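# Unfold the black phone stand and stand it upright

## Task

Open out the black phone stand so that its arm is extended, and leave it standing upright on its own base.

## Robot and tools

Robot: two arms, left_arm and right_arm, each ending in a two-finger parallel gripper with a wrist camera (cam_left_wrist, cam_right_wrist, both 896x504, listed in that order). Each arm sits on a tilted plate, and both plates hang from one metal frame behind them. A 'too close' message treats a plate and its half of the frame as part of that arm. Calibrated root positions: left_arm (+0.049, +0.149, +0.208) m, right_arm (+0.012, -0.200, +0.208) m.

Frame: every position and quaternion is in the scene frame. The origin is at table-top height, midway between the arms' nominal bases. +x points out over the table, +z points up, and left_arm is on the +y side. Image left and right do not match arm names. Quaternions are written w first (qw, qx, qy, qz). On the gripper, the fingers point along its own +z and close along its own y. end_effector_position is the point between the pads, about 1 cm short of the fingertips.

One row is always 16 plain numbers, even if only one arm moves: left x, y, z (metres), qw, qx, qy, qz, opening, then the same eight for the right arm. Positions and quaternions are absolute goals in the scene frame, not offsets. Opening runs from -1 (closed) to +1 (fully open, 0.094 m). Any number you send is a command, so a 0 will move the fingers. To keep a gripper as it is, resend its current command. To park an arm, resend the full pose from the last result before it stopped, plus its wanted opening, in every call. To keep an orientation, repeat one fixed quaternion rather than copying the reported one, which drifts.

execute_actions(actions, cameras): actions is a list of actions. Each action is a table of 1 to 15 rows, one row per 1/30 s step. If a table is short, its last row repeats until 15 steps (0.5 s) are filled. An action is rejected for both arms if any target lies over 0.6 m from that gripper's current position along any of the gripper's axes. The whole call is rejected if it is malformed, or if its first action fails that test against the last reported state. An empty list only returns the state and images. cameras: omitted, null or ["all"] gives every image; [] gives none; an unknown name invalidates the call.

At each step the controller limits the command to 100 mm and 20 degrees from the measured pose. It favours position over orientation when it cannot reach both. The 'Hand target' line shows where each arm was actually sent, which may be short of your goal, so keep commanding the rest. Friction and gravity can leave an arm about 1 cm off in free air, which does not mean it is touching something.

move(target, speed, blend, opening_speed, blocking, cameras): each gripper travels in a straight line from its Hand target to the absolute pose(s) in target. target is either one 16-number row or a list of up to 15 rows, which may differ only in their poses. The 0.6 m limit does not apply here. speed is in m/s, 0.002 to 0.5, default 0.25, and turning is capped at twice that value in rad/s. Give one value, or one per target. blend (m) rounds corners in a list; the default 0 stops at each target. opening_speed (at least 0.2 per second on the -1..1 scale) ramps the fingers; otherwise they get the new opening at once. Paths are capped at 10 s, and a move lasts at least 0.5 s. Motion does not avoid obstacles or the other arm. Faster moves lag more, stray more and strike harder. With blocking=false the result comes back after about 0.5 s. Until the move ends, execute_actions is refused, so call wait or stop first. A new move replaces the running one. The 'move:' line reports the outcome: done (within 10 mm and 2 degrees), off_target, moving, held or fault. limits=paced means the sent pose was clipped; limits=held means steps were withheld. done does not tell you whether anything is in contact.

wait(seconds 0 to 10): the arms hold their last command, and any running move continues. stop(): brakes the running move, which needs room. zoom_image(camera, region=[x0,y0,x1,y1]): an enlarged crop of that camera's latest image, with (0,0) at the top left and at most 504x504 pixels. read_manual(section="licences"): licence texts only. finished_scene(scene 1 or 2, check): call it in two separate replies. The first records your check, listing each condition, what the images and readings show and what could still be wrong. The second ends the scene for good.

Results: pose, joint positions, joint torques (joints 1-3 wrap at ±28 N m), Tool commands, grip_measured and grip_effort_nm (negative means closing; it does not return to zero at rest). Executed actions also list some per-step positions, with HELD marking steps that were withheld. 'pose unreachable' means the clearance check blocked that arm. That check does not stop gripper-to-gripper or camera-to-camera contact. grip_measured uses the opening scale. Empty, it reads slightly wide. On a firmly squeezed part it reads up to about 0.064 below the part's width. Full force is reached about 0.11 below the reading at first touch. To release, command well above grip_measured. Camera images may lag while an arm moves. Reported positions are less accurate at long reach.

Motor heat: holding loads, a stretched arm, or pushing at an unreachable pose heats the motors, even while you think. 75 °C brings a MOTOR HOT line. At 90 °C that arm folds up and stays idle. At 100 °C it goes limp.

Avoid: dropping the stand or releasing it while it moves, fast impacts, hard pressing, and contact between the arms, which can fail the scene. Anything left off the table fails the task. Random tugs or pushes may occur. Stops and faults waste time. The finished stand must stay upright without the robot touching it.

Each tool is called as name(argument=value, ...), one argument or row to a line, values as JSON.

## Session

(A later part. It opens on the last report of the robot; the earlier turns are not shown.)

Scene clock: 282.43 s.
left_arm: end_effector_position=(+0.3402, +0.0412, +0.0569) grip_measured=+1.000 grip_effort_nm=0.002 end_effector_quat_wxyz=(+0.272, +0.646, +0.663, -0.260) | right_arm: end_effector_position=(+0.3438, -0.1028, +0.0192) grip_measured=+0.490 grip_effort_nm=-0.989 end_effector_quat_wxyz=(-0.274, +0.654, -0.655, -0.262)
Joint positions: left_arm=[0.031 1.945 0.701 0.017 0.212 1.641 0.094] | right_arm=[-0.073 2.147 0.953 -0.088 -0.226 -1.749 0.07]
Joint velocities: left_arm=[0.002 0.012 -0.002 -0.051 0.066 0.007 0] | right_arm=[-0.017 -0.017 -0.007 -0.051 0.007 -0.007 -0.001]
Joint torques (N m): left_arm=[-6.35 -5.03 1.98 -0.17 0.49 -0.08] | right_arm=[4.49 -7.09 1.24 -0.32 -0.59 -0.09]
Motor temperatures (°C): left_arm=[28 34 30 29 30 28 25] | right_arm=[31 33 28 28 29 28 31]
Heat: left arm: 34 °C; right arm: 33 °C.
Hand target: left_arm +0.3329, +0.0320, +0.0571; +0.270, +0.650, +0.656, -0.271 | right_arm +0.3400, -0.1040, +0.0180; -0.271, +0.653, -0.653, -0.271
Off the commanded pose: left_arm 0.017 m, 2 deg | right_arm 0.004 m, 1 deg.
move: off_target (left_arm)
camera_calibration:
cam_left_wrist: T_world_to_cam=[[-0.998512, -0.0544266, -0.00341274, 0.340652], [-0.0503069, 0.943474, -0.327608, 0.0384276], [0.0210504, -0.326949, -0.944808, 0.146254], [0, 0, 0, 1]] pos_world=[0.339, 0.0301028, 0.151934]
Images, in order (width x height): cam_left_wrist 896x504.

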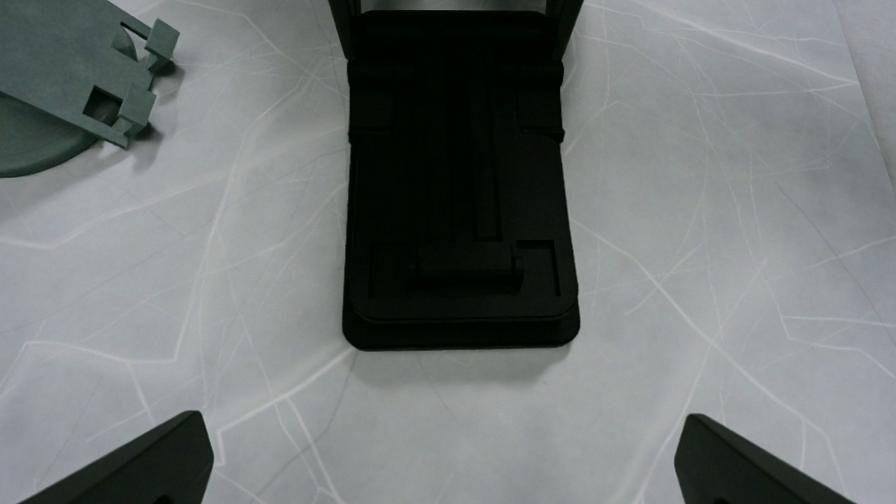

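move(
  target=[0.324, 0.005, 0.034, 0.271, 0.653, 0.653, -0.271, 1, 0.340, -0.104, 0.018, 0.271, -0.653, 0.653, 0.271, 0.38],
  cameras=["cam_left_wrist"],
  speed=0.1,
)

Scene clock: 285.83 s.
left_arm: end_effector_position=(+0.3318, +0.0145, +0.0335) grip_measured=+1.000 grip_effort_nm=0.002 end_effector_quat_wxyz=(+0.274, +0.648, +0.661, -0.260) | right_arm: end_effector_position=(+0.3438, -0.1028, +0.0192) grip_measured=+0.490 grip_effort_nm=-0.989 end_effector_quat_wxyz=(-0.274, +0.654, -0.655, -0.262)
Joint positions: left_arm=[-0.001 2.096 0.701 0.174 0.204 1.617 0.094] | right_arm=[-0.073 2.147 0.953 -0.088 -0.226 -1.749 0.07]
Joint velocities: left_arm=[0.007 -0.007 0.007 0.051 -0.007 -0.037 0] | right_arm=[-0.012 0.007 0.002 0.037 0.007 -0.037 -0.001]
Joint torques (N m): left_arm=[-6.89 -4.94 1.29 -0.08 0.45 -0.09] | right_arm=[4.53 -7.1 1.16 -0.35 -0.58 -0.09]
Motor temperatures (°C): left_arm=[28 34 30 29 30 28 25] | right_arm=[31 33 28 28 29 28 31]
Heat: left arm: 34 °C; right arm: 33 °C.
Hand target: left_arm +0.3240, +0.0050, +0.0341; +0.272, +0.653, +0.653, -0.271 | right_arm +0.3400, -0.1040, +0.0180; -0.271, +0.653, -0.653, -0.271
Off the commanded pose: left_arm 0.012 m, 2 deg | right_arm 0.004 m, 1 deg.
move: off_target (left_arm)
camera_calibration:
cam_left_wrist: T_world_to_cam=[[-0.99874, -0.0495446, -0.00796246, 0.330919], [-0.044145, 0.942935, -0.330036, 0.0535701], [0.0238596, -0.329269, -0.943935, 0.114656], [0, 0, 0, 1]] pos_world=[0.330132, 0.00363479, 0.128543]
Images, in order (width x height): cam_left_wrist 896x504.

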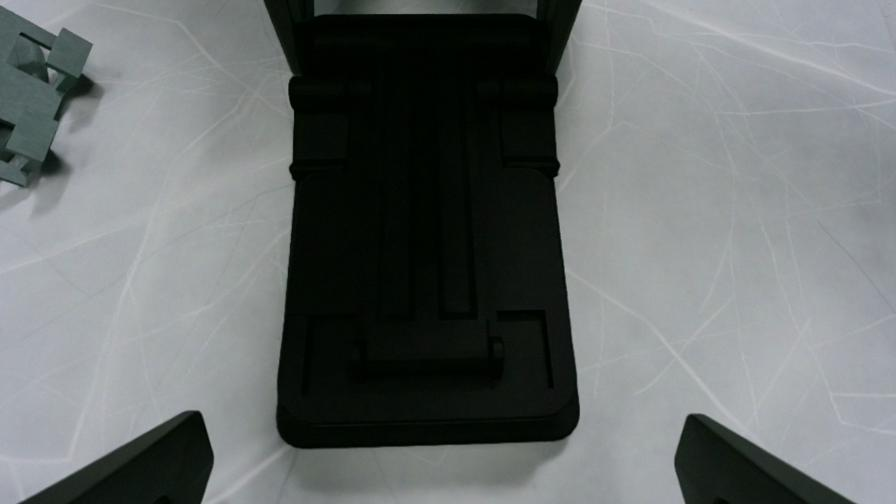

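move(
  target=[0.326, -0.009, 0.022, 0.271, 0.653, 0.653, -0.271, 1, 0.340, -0.104, 0.018, 0.271, -0.653, 0.653, 0.271, 0.38],
  cameras=["cam_left_wrist"],
  speed=0.06,
)

Scene clock: 289.37 s.
left_arm: end_effector_position=(+0.3316, +0.0011, +0.0217) grip_measured=+1.000 grip_effort_nm=0.002 end_effector_quat_wxyz=(+0.272, +0.648, +0.661, -0.262) | right_arm: end_effector_position=(+0.3438, -0.1028, +0.0192) grip_measured=+0.490 grip_effort_nm=-0.984 end_effector_quat_wxyz=(-0.274, +0.654, -0.655, -0.262)
Joint positions: left_arm=[-0.018 2.176 0.731 0.223 0.198 1.599 0.094] | right_arm=[-0.073 2.147 0.953 -0.088 -0.226 -1.749 0.07]
Joint velocities: left_arm=[0.002 0.012 -0.007 -0.11 0.081 0.022 0] | right_arm=[0.007 -0.032 0.007 0.037 -0.007 -0.022 0.001]
Joint torques (N m): left_arm=[-7.06 -4.88 1.8 -0.1 0.48 -0.13] | right_arm=[4.52 -7.24 1.06 -0.34 -0.6 -0.1]
Motor temperatures (°C): left_arm=[29 34 30 29 30 28 25] | right_arm=[31 33 28 28 29 28 31]
Heat: left arm: 34 °C; right arm: 33 °C.
Hand target: left_arm +0.3256, -0.0089, +0.0221; +0.271, +0.653, +0.653, -0.271 | right_arm +0.3400, -0.1040, +0.0180; -0.271, +0.653, -0.653, -0.271
Off the commanded pose: left_arm 0.012 m, 1 deg | right_arm 0.004 m, 1 deg.
move: off_target (left_arm)
camera_calibration:
cam_left_wrist: T_world_to_cam=[[-0.998856, -0.047713, -0.00316176, 0.329818], [-0.0439938, 0.942878, -0.330219, 0.0622804], [0.0187369, -0.329702, -0.943899, 0.100882], [0, 0, 0, 1]] pos_world=[0.330291, -0.00972505, 0.116832]
Images, in order (width x height): cam_left_wrist 896x504.

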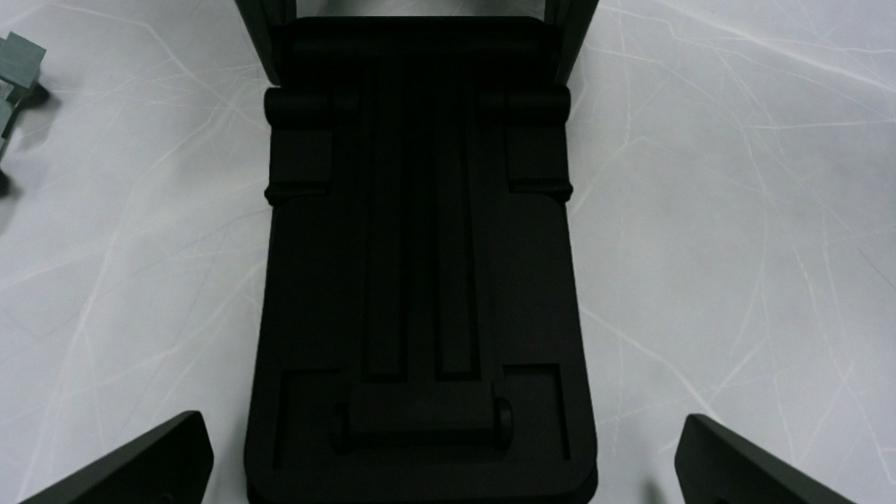

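move(
  target=[0.333, -0.010, 0.022, 0.271, 0.653, 0.653, -0.271, 1, 0.340, -0.104, 0.018, 0.271, -0.653, 0.653, 0.271, 0.38],
  cameras=[],
  speed=0.06,
)

move(
  target=[0.333, -0.010, 0.022, 0.271, 0.653, 0.653, -0.271, 0.2, 0.340, -0.104, 0.018, 0.271, -0.653, 0.653, 0.271, 0.38],
  cameras=["cam_left_wrist"],
  opening_speed=0.3,
)

Scene clock: 293.57 s.
left_arm: end_effector_position=(+0.3444, +0.0020, +0.0216) grip_measured=+1.000 grip_effort_nm=0.002 end_effector_quat_wxyz=(+0.279, +0.646, +0.664, -0.254) | right_arm: end_effector_position=(+0.3438, -0.1028, +0.0192) grip_measured=+0.490 grip_effort_nm=-0.984 end_effector_quat_wxyz=(-0.274, +0.654, -0.655, -0.262)
Joint positions: left_arm=[-0.018 2.176 0.76 0.216 0.196 1.596 0.094] | right_arm=[-0.073 2.147 0.953 -0.088 -0.226 -1.749 0.07]
Joint velocities: left_arm=[0.002 -0.027 0.017 0.007 -0.037 0.007 0] | right_arm=[-0.012 0.002 0.007 0.007 -0.022 0.037 0.001]
Joint torques (N m): left_arm=[-7.6 -4.98 2.02 -0.26 0.48 -0.07] | right_arm=[4.53 -7.21 1.18 -0.37 -0.55 -0.15]
Motor temperatures (°C): left_arm=[29 34 30 29 30 28 25] | right_arm=[31 33 28 28 29 28 31]
Heat: left arm: 34 °C; right arm: 33 °C.
Hand target: left_arm +0.3328, -0.0094, +0.0223; +0.271, +0.653, +0.653, -0.271 | right_arm +0.3400, -0.1040, +0.0180; -0.271, +0.653, -0.653, -0.271
Off the commanded pose: left_arm 0.017 m, 3 deg | right_arm 0.004 m, 1 deg.
move: off_target (left_arm)
No camera images: "cameras" was empty.

Scene clock: 296.43 s.
left_arm: end_effector_position=(+0.3388, +0.0009, +0.0213) grip_measured=+0.287 grip_effort_nm=-0.999 end_effector_quat_wxyz=(+0.272, +0.649, +0.661, -0.261) | right_arm: end_effector_position=(+0.3438, -0.1030, +0.0192) grip_measured=+0.490 grip_effort_nm=-0.989 end_effector_quat_wxyz=(-0.274, +0.655, -0.653, -0.262)
Joint positions: left_arm=[-0.02 2.179 0.76 0.198 0.195 1.599 0.06] | right_arm=[-0.074 2.147 0.954 -0.089 -0.226 -1.753 0.07]
Joint velocities: left_arm=[-0.007 -0.002 0.002 -0.081 0.022 0.051 -0.001] | right_arm=[-0.002 -0.002 0.002 -0.081 0.037 -0.066 -0.001]
Joint torques (N m): left_arm=[-7.39 -5.04 1.95 -0.09 0.49 -0.12] | right_arm=[4.53 -7.15 1.18 -0.35 -0.57 -0.03]
Motor temperatures (°C): left_arm=[29 34 30 29 30 28 26] | right_arm=[31 33 28 28 29 28 31]
Heat: left arm: 34 °C; right arm: 33 °C.
Hand target: left_arm +0.3328, -0.0098, +0.0222; +0.272, +0.653, +0.653, -0.271 | right_arm +0.3400, -0.1039, +0.0180; -0.271, +0.653, -0.653, -0.271
Off the commanded pose: left_arm 0.012 m, 2 deg | right_arm 0.004 m, 1 deg.
move: off_target (left_arm)
camera_calibration:
cam_left_wrist: T_world_to_cam=[[-0.998881, -0.0470453, -0.00477389, 0.337065], [-0.0428771, 0.943673, -0.32809, 0.0622425], [0.0199401, -0.327518, -0.944634, 0.099908], [0, 0, 0, 1]] pos_world=[0.337364, -0.0101576, 0.116407]
Images, in order (width x height): cam_left_wrist 896x504.

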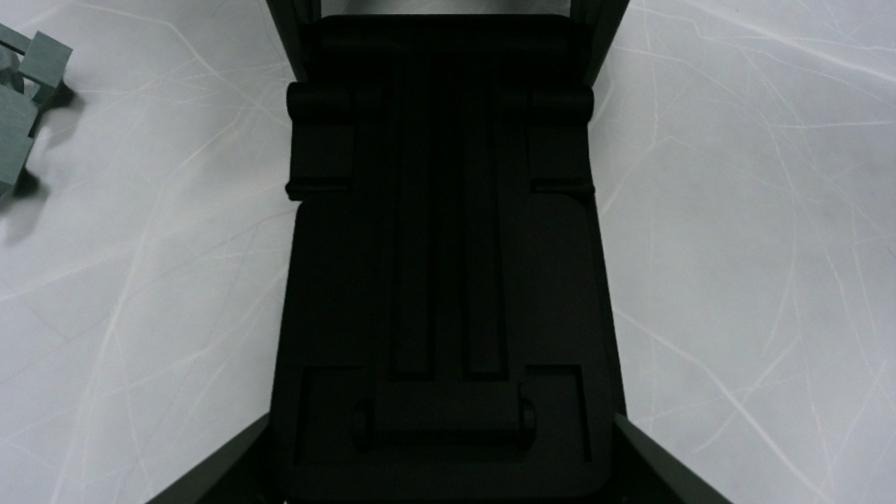

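move(
  target=[
    [0.334, -0.008, 0.035, 0.271, 0.653, 0.653, -0.271, 0.2, 0.340, -0.104, 0.018, 0.271, -0.653, 0.653, 0.271, 0.38],
    [0.335, -0.010, 0.045, 0.271, 0.653, 0.653, -0.271, 0.2, 0.340, -0.104, 0.018, 0.271, -0.653, 0.653, 0.271, 0.38],
  ],
  cameras=["cam_left_wrist","cam_right_wrist"],
  speed=0.04,
)

Scene clock: 300.53 s.
left_arm: end_effector_position=(+0.3366, +0.0014, +0.0275) grip_measured=+0.283 grip_effort_nm=-1.013 end_effector_quat_wxyz=(+0.255, +0.653, +0.667, -0.252) | right_arm: end_effector_position=(+0.3418, -0.1020, +0.0205) grip_measured=+0.490 grip_effort_nm=-0.989 end_effector_quat_wxyz=(-0.275, +0.654, -0.652, -0.269)
Joint positions: left_arm=[-0.055 2.149 0.748 0.175 0.143 1.56 0.06] | right_arm=[-0.076 2.147 0.955 -0.102 -0.237 -1.754 0.07]
Joint velocities: left_arm=[0.022 -0.017 -0.012 -0.11 0.037 -0.007 0] | right_arm=[0.002 -0.002 0.002 0.051 -0.051 -0.007 -0.001]
Joint torques (N m): left_arm=[-8.31 -9.1 0.99 -0.34 0.87 -0.14] | right_arm=[4.97 -7.01 0.79 -0.25 -0.5 -0.11]
Motor temperatures (°C): left_arm=[29 34 30 29 30 28 26] | right_arm=[31 33 28 28 29 28 31]
Heat: left arm: 34 °C; right arm: 33 °C.
Hand target: left_arm +0.3349, -0.0100, +0.0444; +0.271, +0.653, +0.653, -0.271 | right_arm +0.3399, -0.1040, +0.0179; -0.271, +0.653, -0.653, -0.271
Off the commanded pose: left_arm 0.021 m, 3 deg | right_arm 0.004 m, 1 deg.
move: off_target (left_arm)
camera_calibration:
cam_left_wrist: T_world_to_cam=[[-0.998937, -0.0455832, 0.00680595, 0.334688], [-0.0455995, 0.956048, -0.289644, 0.0634975], [0.00669608, -0.289646, -0.95711, 0.110688], [0, 0, 0, 1]] pos_world=[0.336487, -0.0133901, 0.122054]
cam_right_wrist: T_world_to_cam=[[0.999831, 0.00185576, 0.0182836, -0.342191], [0.00826657, -0.93397, -0.357257, -0.0536346], [0.0164134, 0.357348, -0.933827, 0.140126], [0, 0, 0, 1]] pos_world=[0.340276, -0.0995319, 0.117949]

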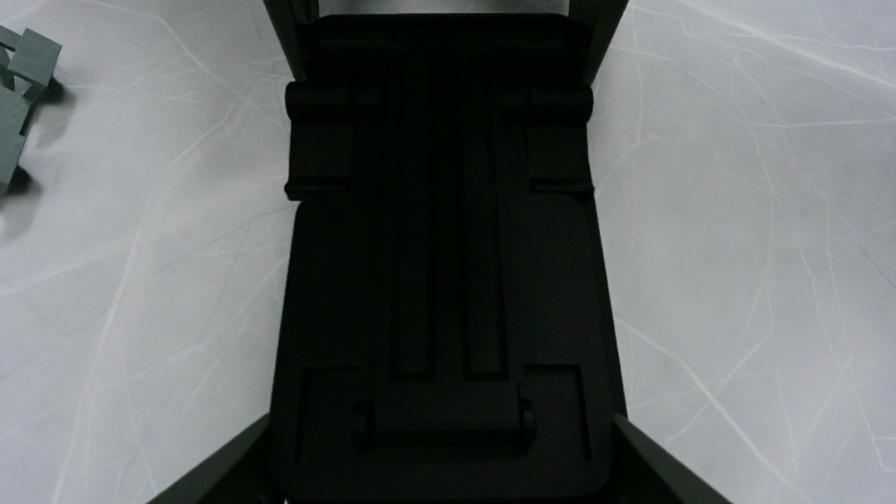

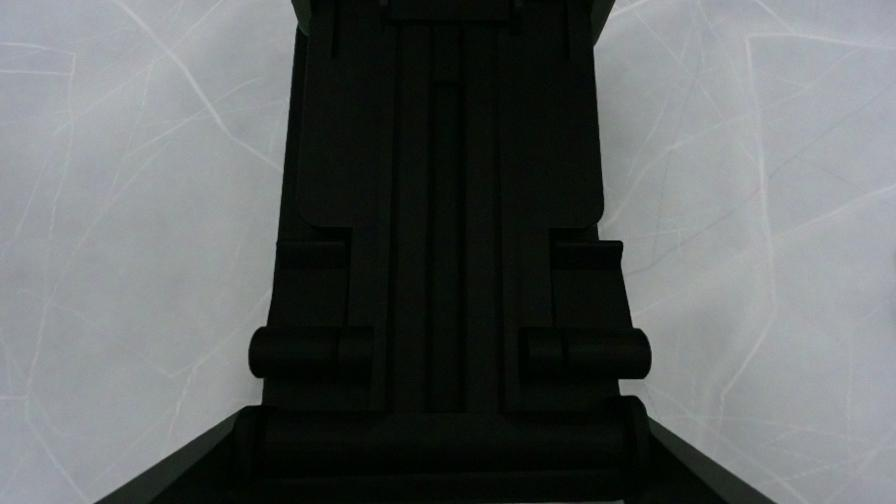

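move(
  target=[
    [0.335, -0.010, 0.06, 0.271, 0.653, 0.653, -0.271, 0.2, 0.340, -0.104, 0.018, 0.271, -0.653, 0.653, 0.271, 0.38],
  ],
  cameras=["cam_left_wrist","cam_right_wrist"],
  speed=0.04,
)

Scene clock: 304.43 s.
left_arm: end_effector_position=(+0.3360, +0.0044, +0.0385) grip_measured=+0.283 grip_effort_nm=-1.018 end_effector_quat_wxyz=(+0.246, +0.655, +0.671, -0.246) | right_arm: end_effector_position=(+0.3408, -0.0982, +0.0245) grip_measured=+0.490 grip_effort_nm=-0.984 end_effector_quat_wxyz=(-0.284, +0.649, -0.648, -0.280)
Joint positions: left_arm=[-0.081 2.097 0.729 0.143 0.112 1.532 0.06] | right_arm=[-0.076 2.147 0.955 -0.11 -0.266 -1.754 0.07]
Joint velocities: left_arm=[-0.017 -0.012 -0.012 -0.007 0.037 0.007 0] | right_arm=[-0.017 -0.012 0.002 -0.051 -0.037 0.007 0]
Joint torques (N m): left_arm=[-8.53 -9.29 1.31 -0.31 1.11 -0.15] | right_arm=[4.53 -7.2 1.09 -0.13 -0.21 -0.1]
Motor temperatures (°C): left_arm=[30 34 30 29 30 28 26] | right_arm=[31 33 28 28 29 28 31]
Heat: left arm: 34 °C; right arm: 33 °C.
Hand target: left_arm +0.3348, -0.0099, +0.0591; +0.271, +0.653, +0.653, -0.271 | right_arm +0.3400, -0.1040, +0.0181; -0.271, +0.653, -0.653, -0.271
Off the commanded pose: left_arm 0.026 m, 5 deg | right_arm 0.009 m, 2 deg.
move: off_target (left_arm)
camera_calibration:
cam_left_wrist: T_world_to_cam=[[-0.998834, -0.0472965, 0.00966716, 0.334011], [-0.0481549, 0.962104, -0.268397, 0.0637846], [0.00339341, -0.26855, -0.96326, 0.123327], [0, 0, 0, 1]] pos_world=[0.336275, -0.0124505, 0.132686]
cam_right_wrist: T_world_to_cam=[[0.999881, 0.00182341, 0.0153428, -0.341232], [0.0075966, -0.922716, -0.385407, -0.0466274], [0.0134543, 0.385477, -0.922619, 0.145976], [0, 0, 0, 1]] pos_world=[0.339582, -0.0986719, 0.121945]

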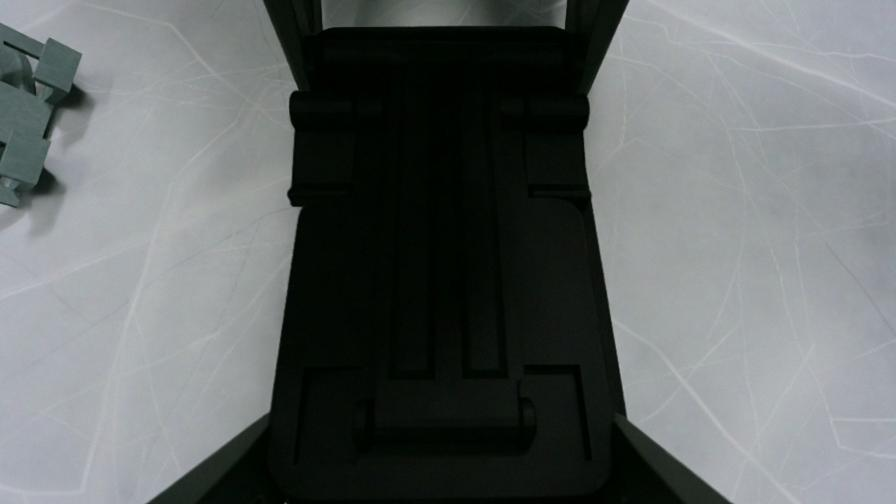

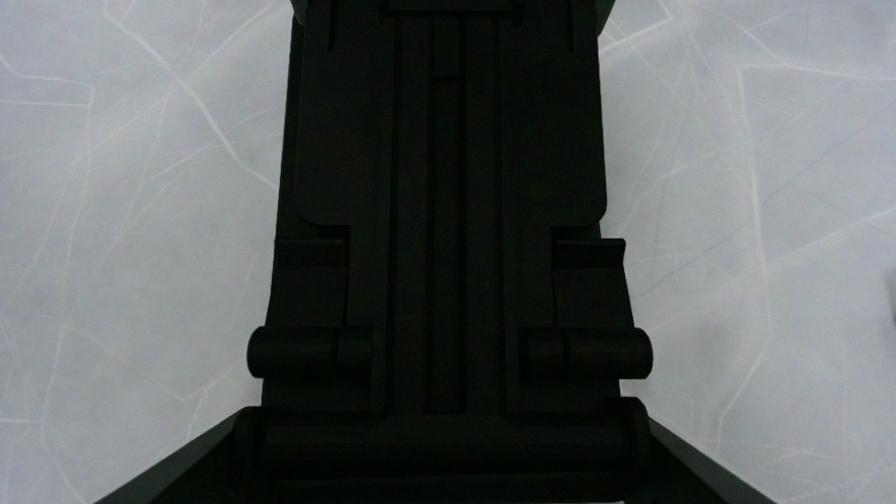

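move(
  target=[
    [0.334, -0.009, 0.022, 0.271, 0.653, 0.653, -0.271, 0.2, 0.340, -0.104, 0.018, 0.271, -0.653, 0.653, 0.271, 0.38],
  ],
  cameras=["cam_left_wrist"],
  speed=0.04,
)

Scene clock: 328.20 s.
left_arm: end_effector_position=(+0.3359, -0.0004, +0.0236) grip_measured=+0.283 grip_effort_nm=-1.013 end_effector_quat_wxyz=(+0.258, +0.655, +0.662, -0.257) | right_arm: end_effector_position=(+0.3398, -0.1036, +0.0194) grip_measured=+0.490 grip_effort_nm=-0.984 end_effector_quat_wxyz=(-0.271, +0.653, -0.653, -0.271)
Joint positions: left_arm=[-0.045 2.169 0.757 0.18 0.159 1.578 0.06] | right_arm=[-0.08 2.147 0.955 -0.11 -0.233 -1.754 0.07]
Joint velocities: left_arm=[-0.012 0.002 -0.002 -0.022 0.007 0.037 -0.001] | right_arm=[-0.012 -0.002 -0.007 0.007 -0.007 -0.051 0]
Joint torques (N m): left_arm=[-4.89 -4.51 2.56 0.04 0.89 0.16] | right_arm=[5.14 -7.34 0.72 -0.16 -0.48 -0.08]
Motor temperatures (°C): left_arm=[30 38 30 29 31 28 27] | right_arm=[31 33 28 28 29 28 31]
Heat: left arm: 38 °C; right arm: 33 °C.
Hand target: left_arm +0.3336, -0.0086, +0.0219; +0.271, +0.653, +0.653, -0.270 | right_arm +0.3399, -0.1039, +0.0180; -0.271, +0.653, -0.653, -0.271
Off the commanded pose: left_arm 0.009 m, 2 deg | right_arm 0.001 m, 0 deg.
move: done
camera_calibration:
cam_left_wrist: T_world_to_cam=[[-0.999325, -0.0363809, 0.00512031, 0.334017], [-0.0362328, 0.952861, -0.301236, 0.0612127], [0.0060803, -0.301218, -0.953536, 0.1066], [0, 0, 0, 1]] pos_world=[0.335361, -0.0140656, 0.118376]
Images, in order (width x height): cam_left_wrist 896x504.

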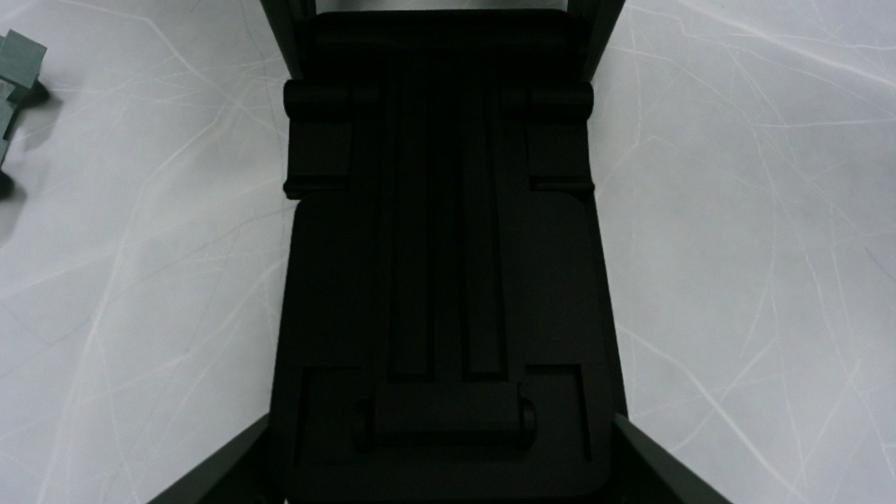

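execute_actions(
  actions=[],
)

Scene clock: 344.20 s.
left_arm: end_effector_position=(+0.3359, -0.0004, +0.0236) grip_measured=+0.283 grip_effort_nm=-1.018 end_effector_quat_wxyz=(+0.258, +0.655, +0.662, -0.257) | right_arm: end_effector_position=(+0.3398, -0.1036, +0.0194) grip_measured=+0.490 grip_effort_nm=-0.979 end_effector_quat_wxyz=(-0.271, +0.653, -0.653, -0.271)
Joint positions: left_arm=[-0.045 2.169 0.757 0.18 0.159 1.578 0.06] | right_arm=[-0.08 2.147 0.955 -0.11 -0.233 -1.754 0.07]
Joint velocities: left_arm=[-0.007 0.002 0.002 -0.066 -0.007 -0.037 -0.001] | right_arm=[-0.007 -0.002 0.012 0.007 -0.066 -0.037 -0.001]
Joint torques (N m): left_arm=[-4.81 -4.51 2.7 0.06 0.87 0.16] | right_arm=[5.05 -7.05 1.1 -0.19 -0.47 -0.1]
Motor temperatures (°C): left_arm=[30 35 30 29 31 28 28] | right_arm=[31 33 28 28 29 28 31]
Heat: left arm: 35 °C; right arm: 33 °C.
Hand target: left_arm +0.3336, -0.0086, +0.0219; +0.271, +0.653, +0.653, -0.270 | right_arm +0.3399, -0.1039, +0.0180; -0.271, +0.653, -0.653, -0.271
Tool commands: left_gripper/opening=+0.2 right_gripper/opening=+0.38
Off the commanded pose: left_arm 0.009 m, 2 deg | right_arm 0.001 m, 0 deg.
camera_calibration:
cam_left_wrist: T_world_to_cam=[[-0.999325, -0.0363809, 0.00512031, 0.334017], [-0.0362328, 0.952861, -0.301236, 0.0612127], [0.0060803, -0.301218, -0.953536, 0.1066], [0, 0, 0, 1]] pos_world=[0.335361, -0.0140656, 0.118376]
cam_right_wrist: T_world_to_cam=[[0.999948, 0.0030445, 0.00974127, -0.339962], [0.00629742, -0.935163, -0.354162, -0.0549359], [0.00803143, 0.354205, -0.935133, 0.142242], [0, 0, 0, 1]] pos_world=[0.339148, -0.100722, 0.116871]

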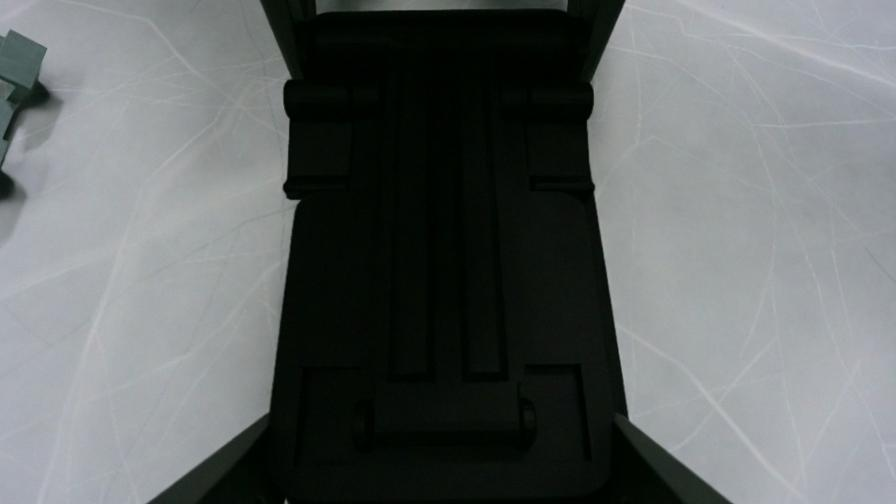

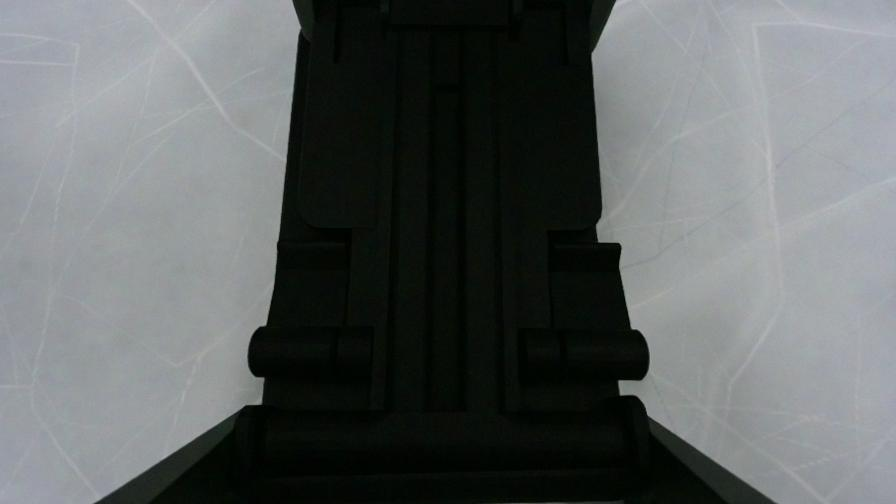

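move(
  target=[0.334,-0.0086,0.022,0.271,0.653,0.653,-0.271,0.65,0.340,-0.104,0.018,-0.271,0.653,-0.653,-0.271,0.85],
  opening_speed=0.5,
  cameras=[],
)

move(
  target=[
    [0.334,0.05,0.08,0.271,0.653,0.653,-0.271,0.8,0.340,-0.15,0.07,-0.271,0.653,-0.653,-0.271,0.85],
    [0.334,0.09,0.07,0.391,0.589,0.589,-0.391,0.8,0.340,-0.10,0.12,-0.092,0.701,-0.701,-0.092,0.85],
  ],
  speed=0.12,
)

Scene clock: 368.50 s.
left_arm: end_effector_position=(+0.3389, -0.0036, +0.0249) grip_measured=+0.649 grip_effort_nm=0.081 end_effector_quat_wxyz=(+0.269, +0.655, +0.657, -0.258) | right_arm: end_effector_position=(+0.3405, -0.1035, +0.0195) grip_measured=+0.847 grip_effort_nm=0.193 end_effector_quat_wxyz=(-0.272, +0.653, -0.653, -0.270)
Joint positions: left_arm=[-0.045 2.175 0.762 0.191 0.178 1.588 0.077] | right_arm=[-0.08 2.147 0.956 -0.109 -0.234 -1.754 0.087]
Joint velocities: left_arm=[0.002 0.017 0.017 0.051 -0.037 0.037 0] | right_arm=[-0.012 0.002 -0.012 0.007 0.007 0.022 0]
Joint torques (N m): left_arm=[-4.85 -4.94 2.26 -0.04 0.69 0.04] | right_arm=[5 -7.28 1.06 -0.18 -0.51 -0.07]
Motor temperatures (°C): left_arm=[29 35 30 29 31 28 28] | right_arm=[31 34 27 28 29 28 31]
Heat: left arm: 35 °C; right arm: 34 °C.
Hand target: left_arm +0.3338, -0.0086, +0.0221; +0.271, +0.653, +0.653, -0.271 | right_arm +0.3401, -0.1041, +0.0180; -0.271, +0.653, -0.653, -0.271
Off the commanded pose: left_arm 0.008 m, 2 deg | right_arm 0.002 m, 0 deg.
move: done
No camera images: "cameras" was empty.

Scene clock: 372.17 s.
left_arm: end_effector_position=(+0.3364, +0.0946, +0.0696) grip_measured=+0.799 grip_effort_nm=0.085 end_effector_quat_wxyz=(+0.386, +0.602, +0.590, -0.375) | right_arm: end_effector_position=(+0.3443, -0.1034, +0.1236) grip_measured=+0.847 grip_effort_nm=0.193 end_effector_quat_wxyz=(-0.107, +0.692, -0.708, -0.091)
Joint positions: left_arm=[0.368 1.979 0.894 -0.431 0.631 2.099 0.085] | right_arm=[0.391 1.882 0.958 -0.418 0.405 -1.268 0.087]
Joint velocities: left_arm=[0.012 -0.027 -0.017 0.022 0.007 -0.022 0] | right_arm=[-0.012 -0.007 -0.002 -0.037 0.095 0.007 0]
Joint torques (N m): left_arm=[-2.91 -5.53 2.32 -1.16 0.73 0.05] | right_arm=[6.83 -4.1 4.05 0.05 -0.18 0.04]
Motor temperatures (°C): left_arm=[29 35 30 29 31 28 28] | right_arm=[31 34 28 28 29 28 31]
Heat: left arm: 35 °C; right arm: 34 °C.
Hand target: left_arm +0.3319, +0.0906, +0.0682; +0.389, +0.591, +0.589, -0.391 | right_arm +0.3379, -0.0977, +0.1205; -0.094, +0.700, -0.701, -0.096
Off the commanded pose: left_arm 0.005 m, 2 deg | right_arm 0.007 m, 2 deg.
move: done
camera_calibration:
cam_left_wrist: T_world_to_cam=[[-0.999796, -0.0180043, -0.0091679, 0.337232], [-0.00790982, 0.766344, -0.642381, 0.0163792], [0.0185914, -0.642178, -0.76633, 0.194029], [0, 0, 0, 1]] pos_world=[0.333686, 0.118121, 0.162304]
cam_right_wrist: T_world_to_cam=[[0.999499, -0.0181299, 0.0259618, -0.349449], [-0.0216665, -0.989462, 0.143163, -0.0754132], [0.0230927, -0.143654, -0.989359, 0.189621], [0, 0, 0, 1]] pos_world=[0.343261, -0.0537142, 0.207472]

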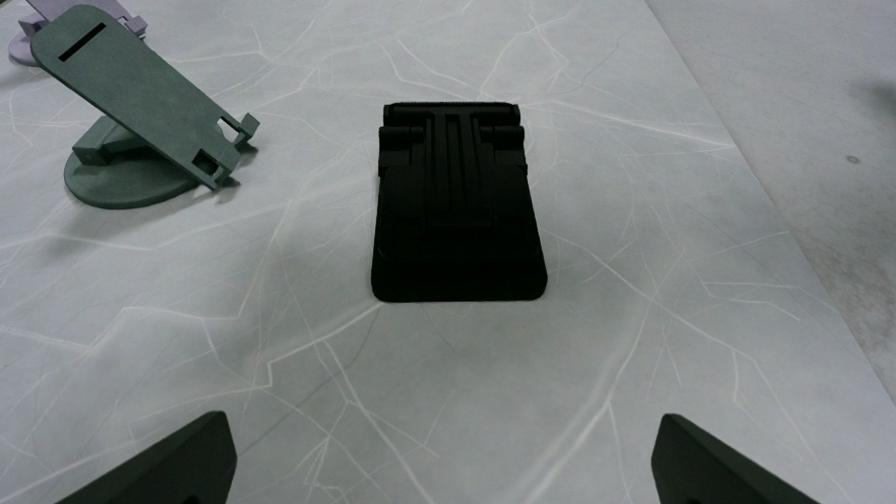

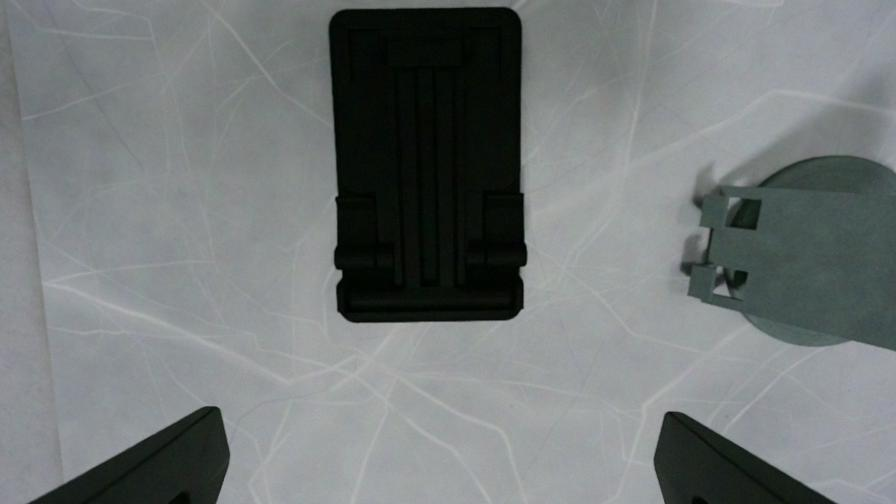

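move(
  target=[
    [0.334,0.05,0.016,0.391,0.589,0.589,-0.391,0.8,0.340,-0.09,0.10,-0.065,0.704,-0.704,-0.065,0.85],
    [0.334,0.002,0.013,0.391,0.589,0.589,-0.391,0.8,0.335,-0.05,0.08,-0.065,0.704,-0.704,-0.065,0.85],
  ],
  speed=0.08,
)

Scene clock: 379.93 s.
left_arm: end_effector_position=(+0.3406, +0.0120, +0.0132) grip_measured=+0.799 grip_effort_nm=0.081 end_effector_quat_wxyz=(+0.393, +0.590, +0.594, -0.380) | right_arm: end_effector_position=(+0.3377, -0.0584, +0.0829) grip_measured=+0.847 grip_effort_nm=0.183 end_effector_quat_wxyz=(-0.065, +0.701, -0.707, -0.068)
Joint positions: left_arm=[0.226 2.318 0.931 -0.019 0.639 1.903 0.085] | right_arm=[0.458 2.148 1.052 -0.341 0.495 -1.178 0.087]
Joint velocities: left_arm=[-0.007 -0.007 0.017 0.037 0.081 -0.081 0.001] | right_arm=[0.007 -0.017 -0.007 0.007 0.022 -0.125 0]
Joint torques (N m): left_arm=[-6.52 -5.5 -0.05 -0.47 0.61 -0.16] | right_arm=[7.94 -4.78 3.47 0.33 -0.06 0.08]
Motor temperatures (°C): left_arm=[29 35 30 29 31 28 27] | right_arm=[32 34 28 28 29 28 31]
Heat: left arm: 35 °C; right arm: 34 °C.
Hand target: left_arm +0.3341, +0.0016, +0.0133; +0.392, +0.588, +0.589, -0.390 | right_arm +0.3358, -0.0495, +0.0799; -0.065, +0.704, -0.704, -0.066
Off the commanded pose: left_arm 0.012 m, 1 deg | right_arm 0.009 m, 1 deg.
move: off_target (left_arm)
camera_calibration:
cam_left_wrist: T_world_to_cam=[[-0.999291, -0.0376195, 0.00146586, 0.339295], [-0.0293046, 0.752798, -0.657599, 0.051134], [0.023635, -0.657176, -0.753367, 0.0959908], [0, 0, 0, 1]] pos_world=[0.338284, 0.0373534, 0.105445]
cam_right_wrist: T_world_to_cam=[[0.999999, -0.000409286, 0.00117249, -0.338079], [-0.000671609, -0.972388, 0.23337, -0.0387138], [0.0010446, -0.233371, -0.972387, 0.156723], [0, 0, 0, 1]] pos_world=[0.337889, -0.00120869, 0.161826]

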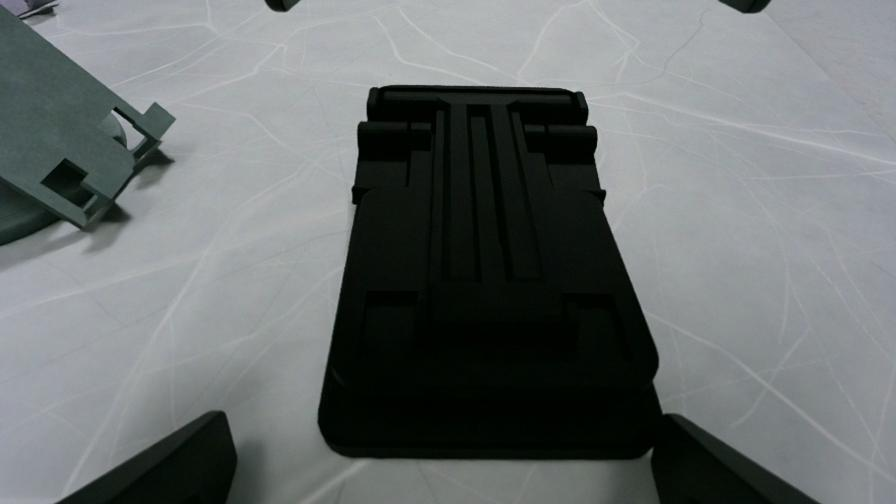

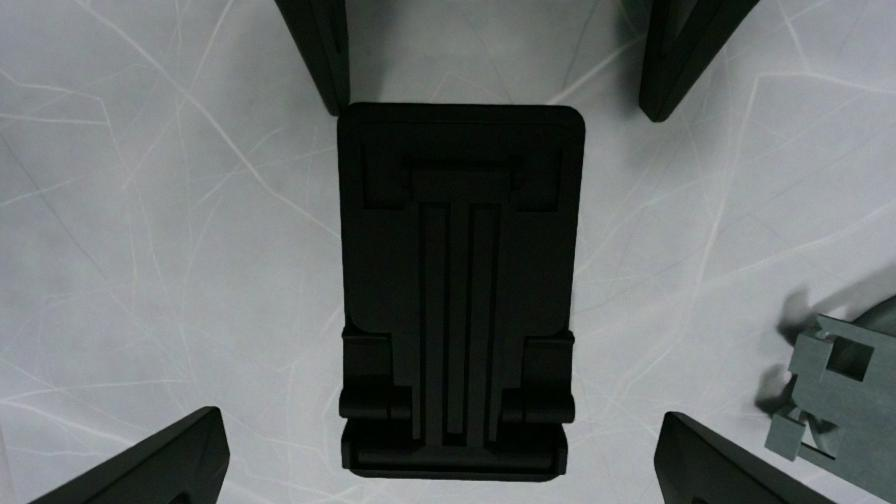

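move(
  target=[
    [0.330,0.025,0.013,0.391,0.589,0.589,-0.391,0.8,0.335,-0.05,0.08,-0.065,0.704,-0.704,-0.065,0.85],
    [0.325,0.010,0.013,0.391,0.589,0.589,-0.391,0.8,0.335,-0.05,0.08,-0.065,0.704,-0.704,-0.065,0.85],
  ],
  speed=0.08,
)

Scene clock: 393.03 s.
left_arm: end_effector_position=(+0.3290, +0.0169, +0.0129) grip_measured=+0.799 grip_effort_nm=0.081 end_effector_quat_wxyz=(+0.396, +0.587, +0.590, -0.387) | right_arm: end_effector_position=(+0.3384, -0.0583, +0.0829) grip_measured=+0.847 grip_effort_nm=0.183 end_effector_quat_wxyz=(-0.066, +0.700, -0.708, -0.067)
Joint positions: left_arm=[0.256 2.318 0.908 -0.033 0.657 1.948 0.085] | right_arm=[0.458 2.148 1.052 -0.338 0.496 -1.177 0.087]
Joint velocities: left_arm=[-0.022 0.012 0.012 0.022 0.022 -0.022 0] | right_arm=[-0.007 0.017 0.007 -0.022 0.007 -0.037 -0.001]
Joint torques (N m): left_arm=[-6.27 -6.45 -0.66 -0.59 0.46 -0.2] | right_arm=[8.06 -5.05 2.99 0.32 -0.12 0.08]
Motor temperatures (°C): left_arm=[30 34 30 29 31 28 27] | right_arm=[32 34 28 28 29 28 30]
Heat: left arm: 34 °C; right arm: 34 °C.
Hand target: left_arm +0.3248, +0.0102, +0.0130; +0.391, +0.589, +0.589, -0.391 | right_arm +0.3350, -0.0501, +0.0801; -0.065, +0.704, -0.704, -0.065
Off the commanded pose: left_arm 0.008 m, 1 deg | right_arm 0.009 m, 1 deg.
move: done
camera_calibration:
cam_left_wrist: T_world_to_cam=[[-0.999444, -0.033013, 0.00474323, 0.327852], [-0.0276841, 0.741853, -0.669991, 0.0467632], [0.0185996, -0.66975, -0.742354, 0.10096], [0, 0, 0, 1]] pos_world=[0.327086, 0.0437498, 0.104724]
cam_right_wrist: T_world_to_cam=[[0.999989, -0.00313059, 0.00362368, -0.339156], [-0.00388999, -0.972367, 0.233427, -0.0375629], [0.00279278, -0.233438, -0.972368, 0.156152], [0, 0, 0, 1]] pos_world=[0.33857, -0.00113492, 0.161834]

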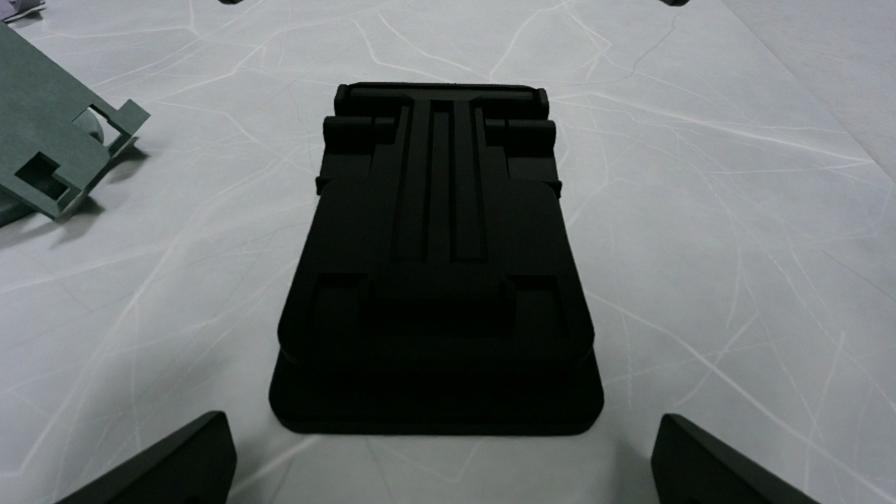

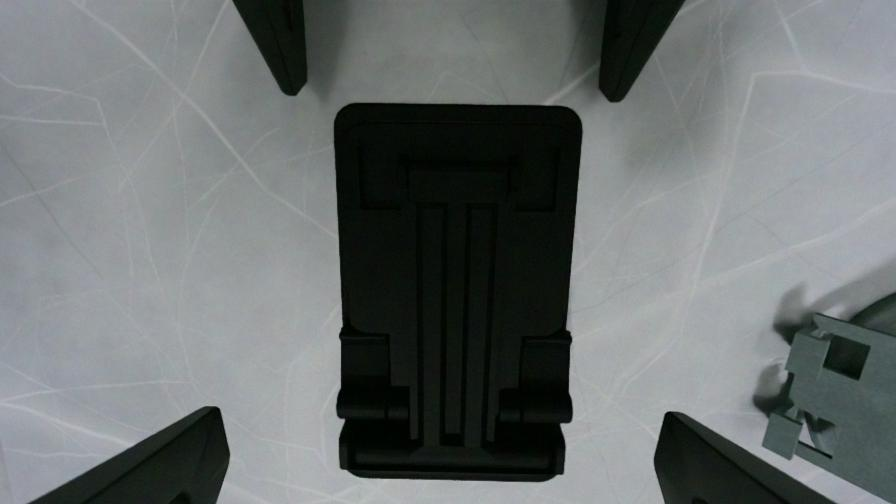

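move(
  target=[0.3265,-0.008,0.0135,0.391,0.589,0.589,-0.391,0.8,0.335,-0.05,0.08,-0.065,0.704,-0.704,-0.065,0.85],
  speed=0.06,
)

Scene clock: 396.00 s.
left_arm: end_effector_position=(+0.3369, +0.0037, +0.0131) grip_measured=+0.799 grip_effort_nm=0.081 end_effector_quat_wxyz=(+0.396, +0.589, +0.596, -0.376) | right_arm: end_effector_position=(+0.3385, -0.0584, +0.0829) grip_measured=+0.847 grip_effort_nm=0.183 end_effector_quat_wxyz=(-0.066, +0.700, -0.708, -0.067)
Joint positions: left_arm=[0.208 2.331 0.902 0.049 0.638 1.876 0.085] | right_arm=[0.458 2.148 1.052 -0.338 0.496 -1.177 0.087]
Joint velocities: left_arm=[-0.027 -0.012 -0.017 0.095 -0.037 0.007 0.001] | right_arm=[-0.007 -0.017 -0.002 -0.007 0.022 -0.037 0]
Joint torques (N m): left_arm=[-6.83 -5.26 -0.49 -0.51 0.57 -0.15] | right_arm=[7.98 -5.11 3 0.29 -0.09 0.08]
Motor temperatures (°C): left_arm=[30 34 30 29 31 28 27] | right_arm=[32 34 28 28 29 28 30]
Heat: left arm: 34 °C; right arm: 34 °C.
Hand target: left_arm +0.3265, -0.0076, +0.0140; +0.391, +0.589, +0.589, -0.391 | right_arm +0.3349, -0.0501, +0.0801; -0.065, +0.704, -0.704, -0.065
Off the commanded pose: left_arm 0.016 m, 2 deg | right_arm 0.010 m, 1 deg.
move: off_target (left_arm)
camera_calibration:
cam_left_wrist: T_world_to_cam=[[-0.99893, -0.0459405, -0.00532491, 0.335309], [-0.0311309, 0.753084, -0.657188, 0.057836], [0.0342017, -0.656319, -0.753708, 0.0869425], [0, 0, 0, 1]] pos_world=[0.333777, 0.0289109, 0.105324]
cam_right_wrist: T_world_to_cam=[[0.999986, -0.00339295, 0.00403589, -0.339311], [-0.00424204, -0.972312, 0.233648, -0.0374864], [0.00313139, -0.233661, -0.972313, 0.156006], [0, 0, 0, 1]] pos_world=[0.338658, -0.00114706, 0.161815]

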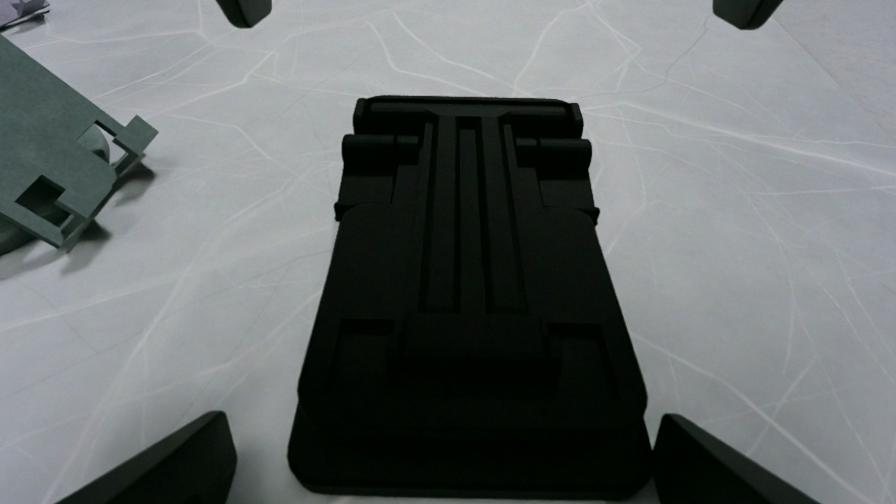

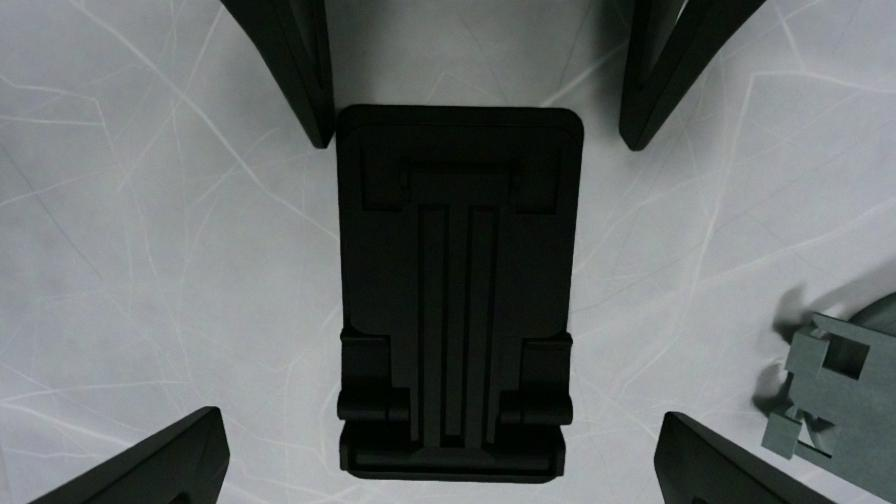

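move(
  target=[0.319,-0.011,0.0135,0.391,0.589,0.589,-0.391,0.8,0.335,-0.05,0.08,-0.065,0.704,-0.704,-0.065,0.85],
  speed=0.06,
  cameras=[],
)

move(
  target=[0.325,-0.009,0.0135,0.391,0.589,0.589,-0.391,0.40,0.335,-0.05,0.08,-0.065,0.704,-0.704,-0.065,0.85],
  opening_speed=0.3,
)

Scene clock: 399.37 s.
left_arm: end_effector_position=(+0.3303, +0.0008, +0.0129) grip_measured=+0.799 grip_effort_nm=0.081 end_effector_quat_wxyz=(+0.396, +0.589, +0.596, -0.375) | right_arm: end_effector_position=(+0.3386, -0.0583, +0.0829) grip_measured=+0.847 grip_effort_nm=0.188 end_effector_quat_wxyz=(-0.066, +0.700, -0.708, -0.067)
Joint positions: left_arm=[0.205 2.337 0.875 0.084 0.638 1.873 0.085] | right_arm=[0.458 2.148 1.052 -0.337 0.496 -1.177 0.087]
Joint velocities: left_arm=[-0.007 0.017 0.002 -0.007 -0.051 -0.051 0] | right_arm=[-0.022 -0.012 -0.027 -0.066 -0.022 0.037 0]
Joint torques (N m): left_arm=[-6.82 -5.14 -0.79 -0.52 0.56 -0.1] | right_arm=[8.1 -5.16 3.25 0.33 -0.02 0.06]
Motor temperatures (°C): left_arm=[30 34 30 29 31 28 27] | right_arm=[32 34 28 28 29 28 30]
Heat: left arm: 34 °C; right arm: 34 °C.
Hand target: left_arm +0.3186, -0.0105, +0.0137; +0.391, +0.589, +0.589, -0.391 | right_arm +0.3350, -0.0500, +0.0801; -0.065, +0.704, -0.704, -0.065
Off the commanded pose: left_arm 0.016 m, 2 deg | right_arm 0.010 m, 1 deg.
move: off_target (left_arm)
No camera images: "cameras" was empty.

Scene clock: 400.90 s.
left_arm: end_effector_position=(+0.3332, +0.0013, +0.0127) grip_measured=+0.456 grip_effort_nm=-0.974 end_effector_quat_wxyz=(+0.398, +0.589, +0.596, -0.375) | right_arm: end_effector_position=(+0.3386, -0.0584, +0.0829) grip_measured=+0.847 grip_effort_nm=0.188 end_effector_quat_wxyz=(-0.066, +0.700, -0.708, -0.067)
Joint positions: left_arm=[0.205 2.337 0.884 0.078 0.639 1.873 0.068] | right_arm=[0.458 2.148 1.052 -0.337 0.497 -1.177 0.087]
Joint velocities: left_arm=[0.002 0.012 0.017 -0.051 -0.022 -0.007 0.001] | right_arm=[0.002 -0.007 -0.017 -0.022 0.037 -0.066 0]
Joint torques (N m): left_arm=[-6.75 -5.33 0.58 -0.72 0.57 -0.11] | right_arm=[7.94 -5.07 3.04 0.34 -0.12 0.06]
Motor temperatures (°C): left_arm=[30 34 30 29 31 28 27] | right_arm=[32 34 28 28 29 28 30]
Heat: left arm: 34 °C; right arm: 34 °C.
Hand target: left_arm +0.3250, -0.0087, +0.0136; +0.392, +0.589, +0.589, -0.391 | right_arm +0.3349, -0.0501, +0.0801; -0.065, +0.704, -0.704, -0.065
Off the commanded pose: left_arm 0.013 m, 2 deg | right_arm 0.010 m, 1 deg.
move: off_target (left_arm)
camera_calibration:
cam_left_wrist: T_world_to_cam=[[-0.998791, -0.0482572, -0.00937247, 0.331491], [-0.0302129, 0.752992, -0.657336, 0.0589364], [0.0387785, -0.656258, -0.75354, 0.0837445], [0, 0, 0, 1]] pos_world=[0.329623, 0.0265761, 0.104953]
cam_right_wrist: T_world_to_cam=[[0.999983, -0.00365534, 0.00444808, -0.339465], [-0.00459427, -0.972257, 0.233868, -0.0374098], [0.00346981, -0.233885, -0.972258, 0.155861], [0, 0, 0, 1]] pos_world=[0.338747, -0.00115923, 0.161796]

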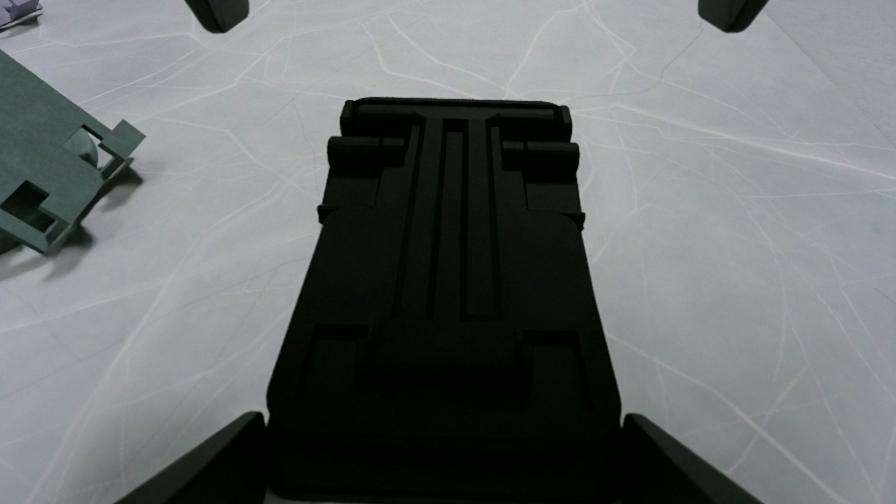

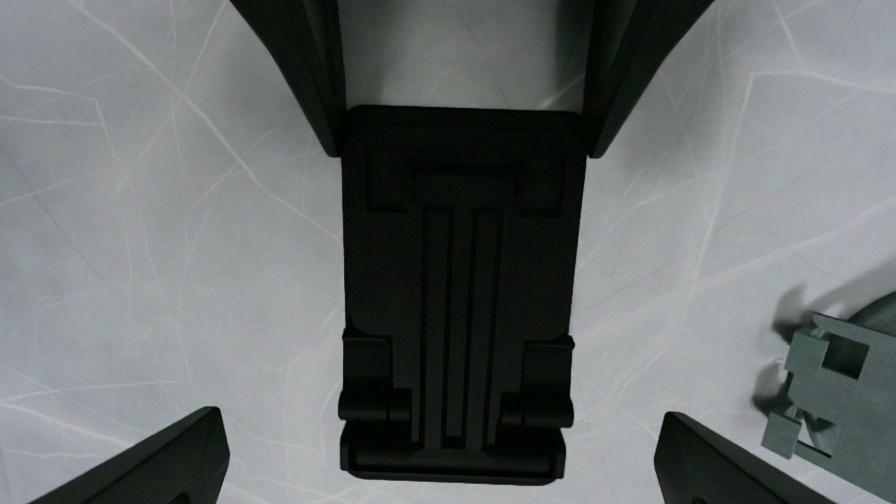

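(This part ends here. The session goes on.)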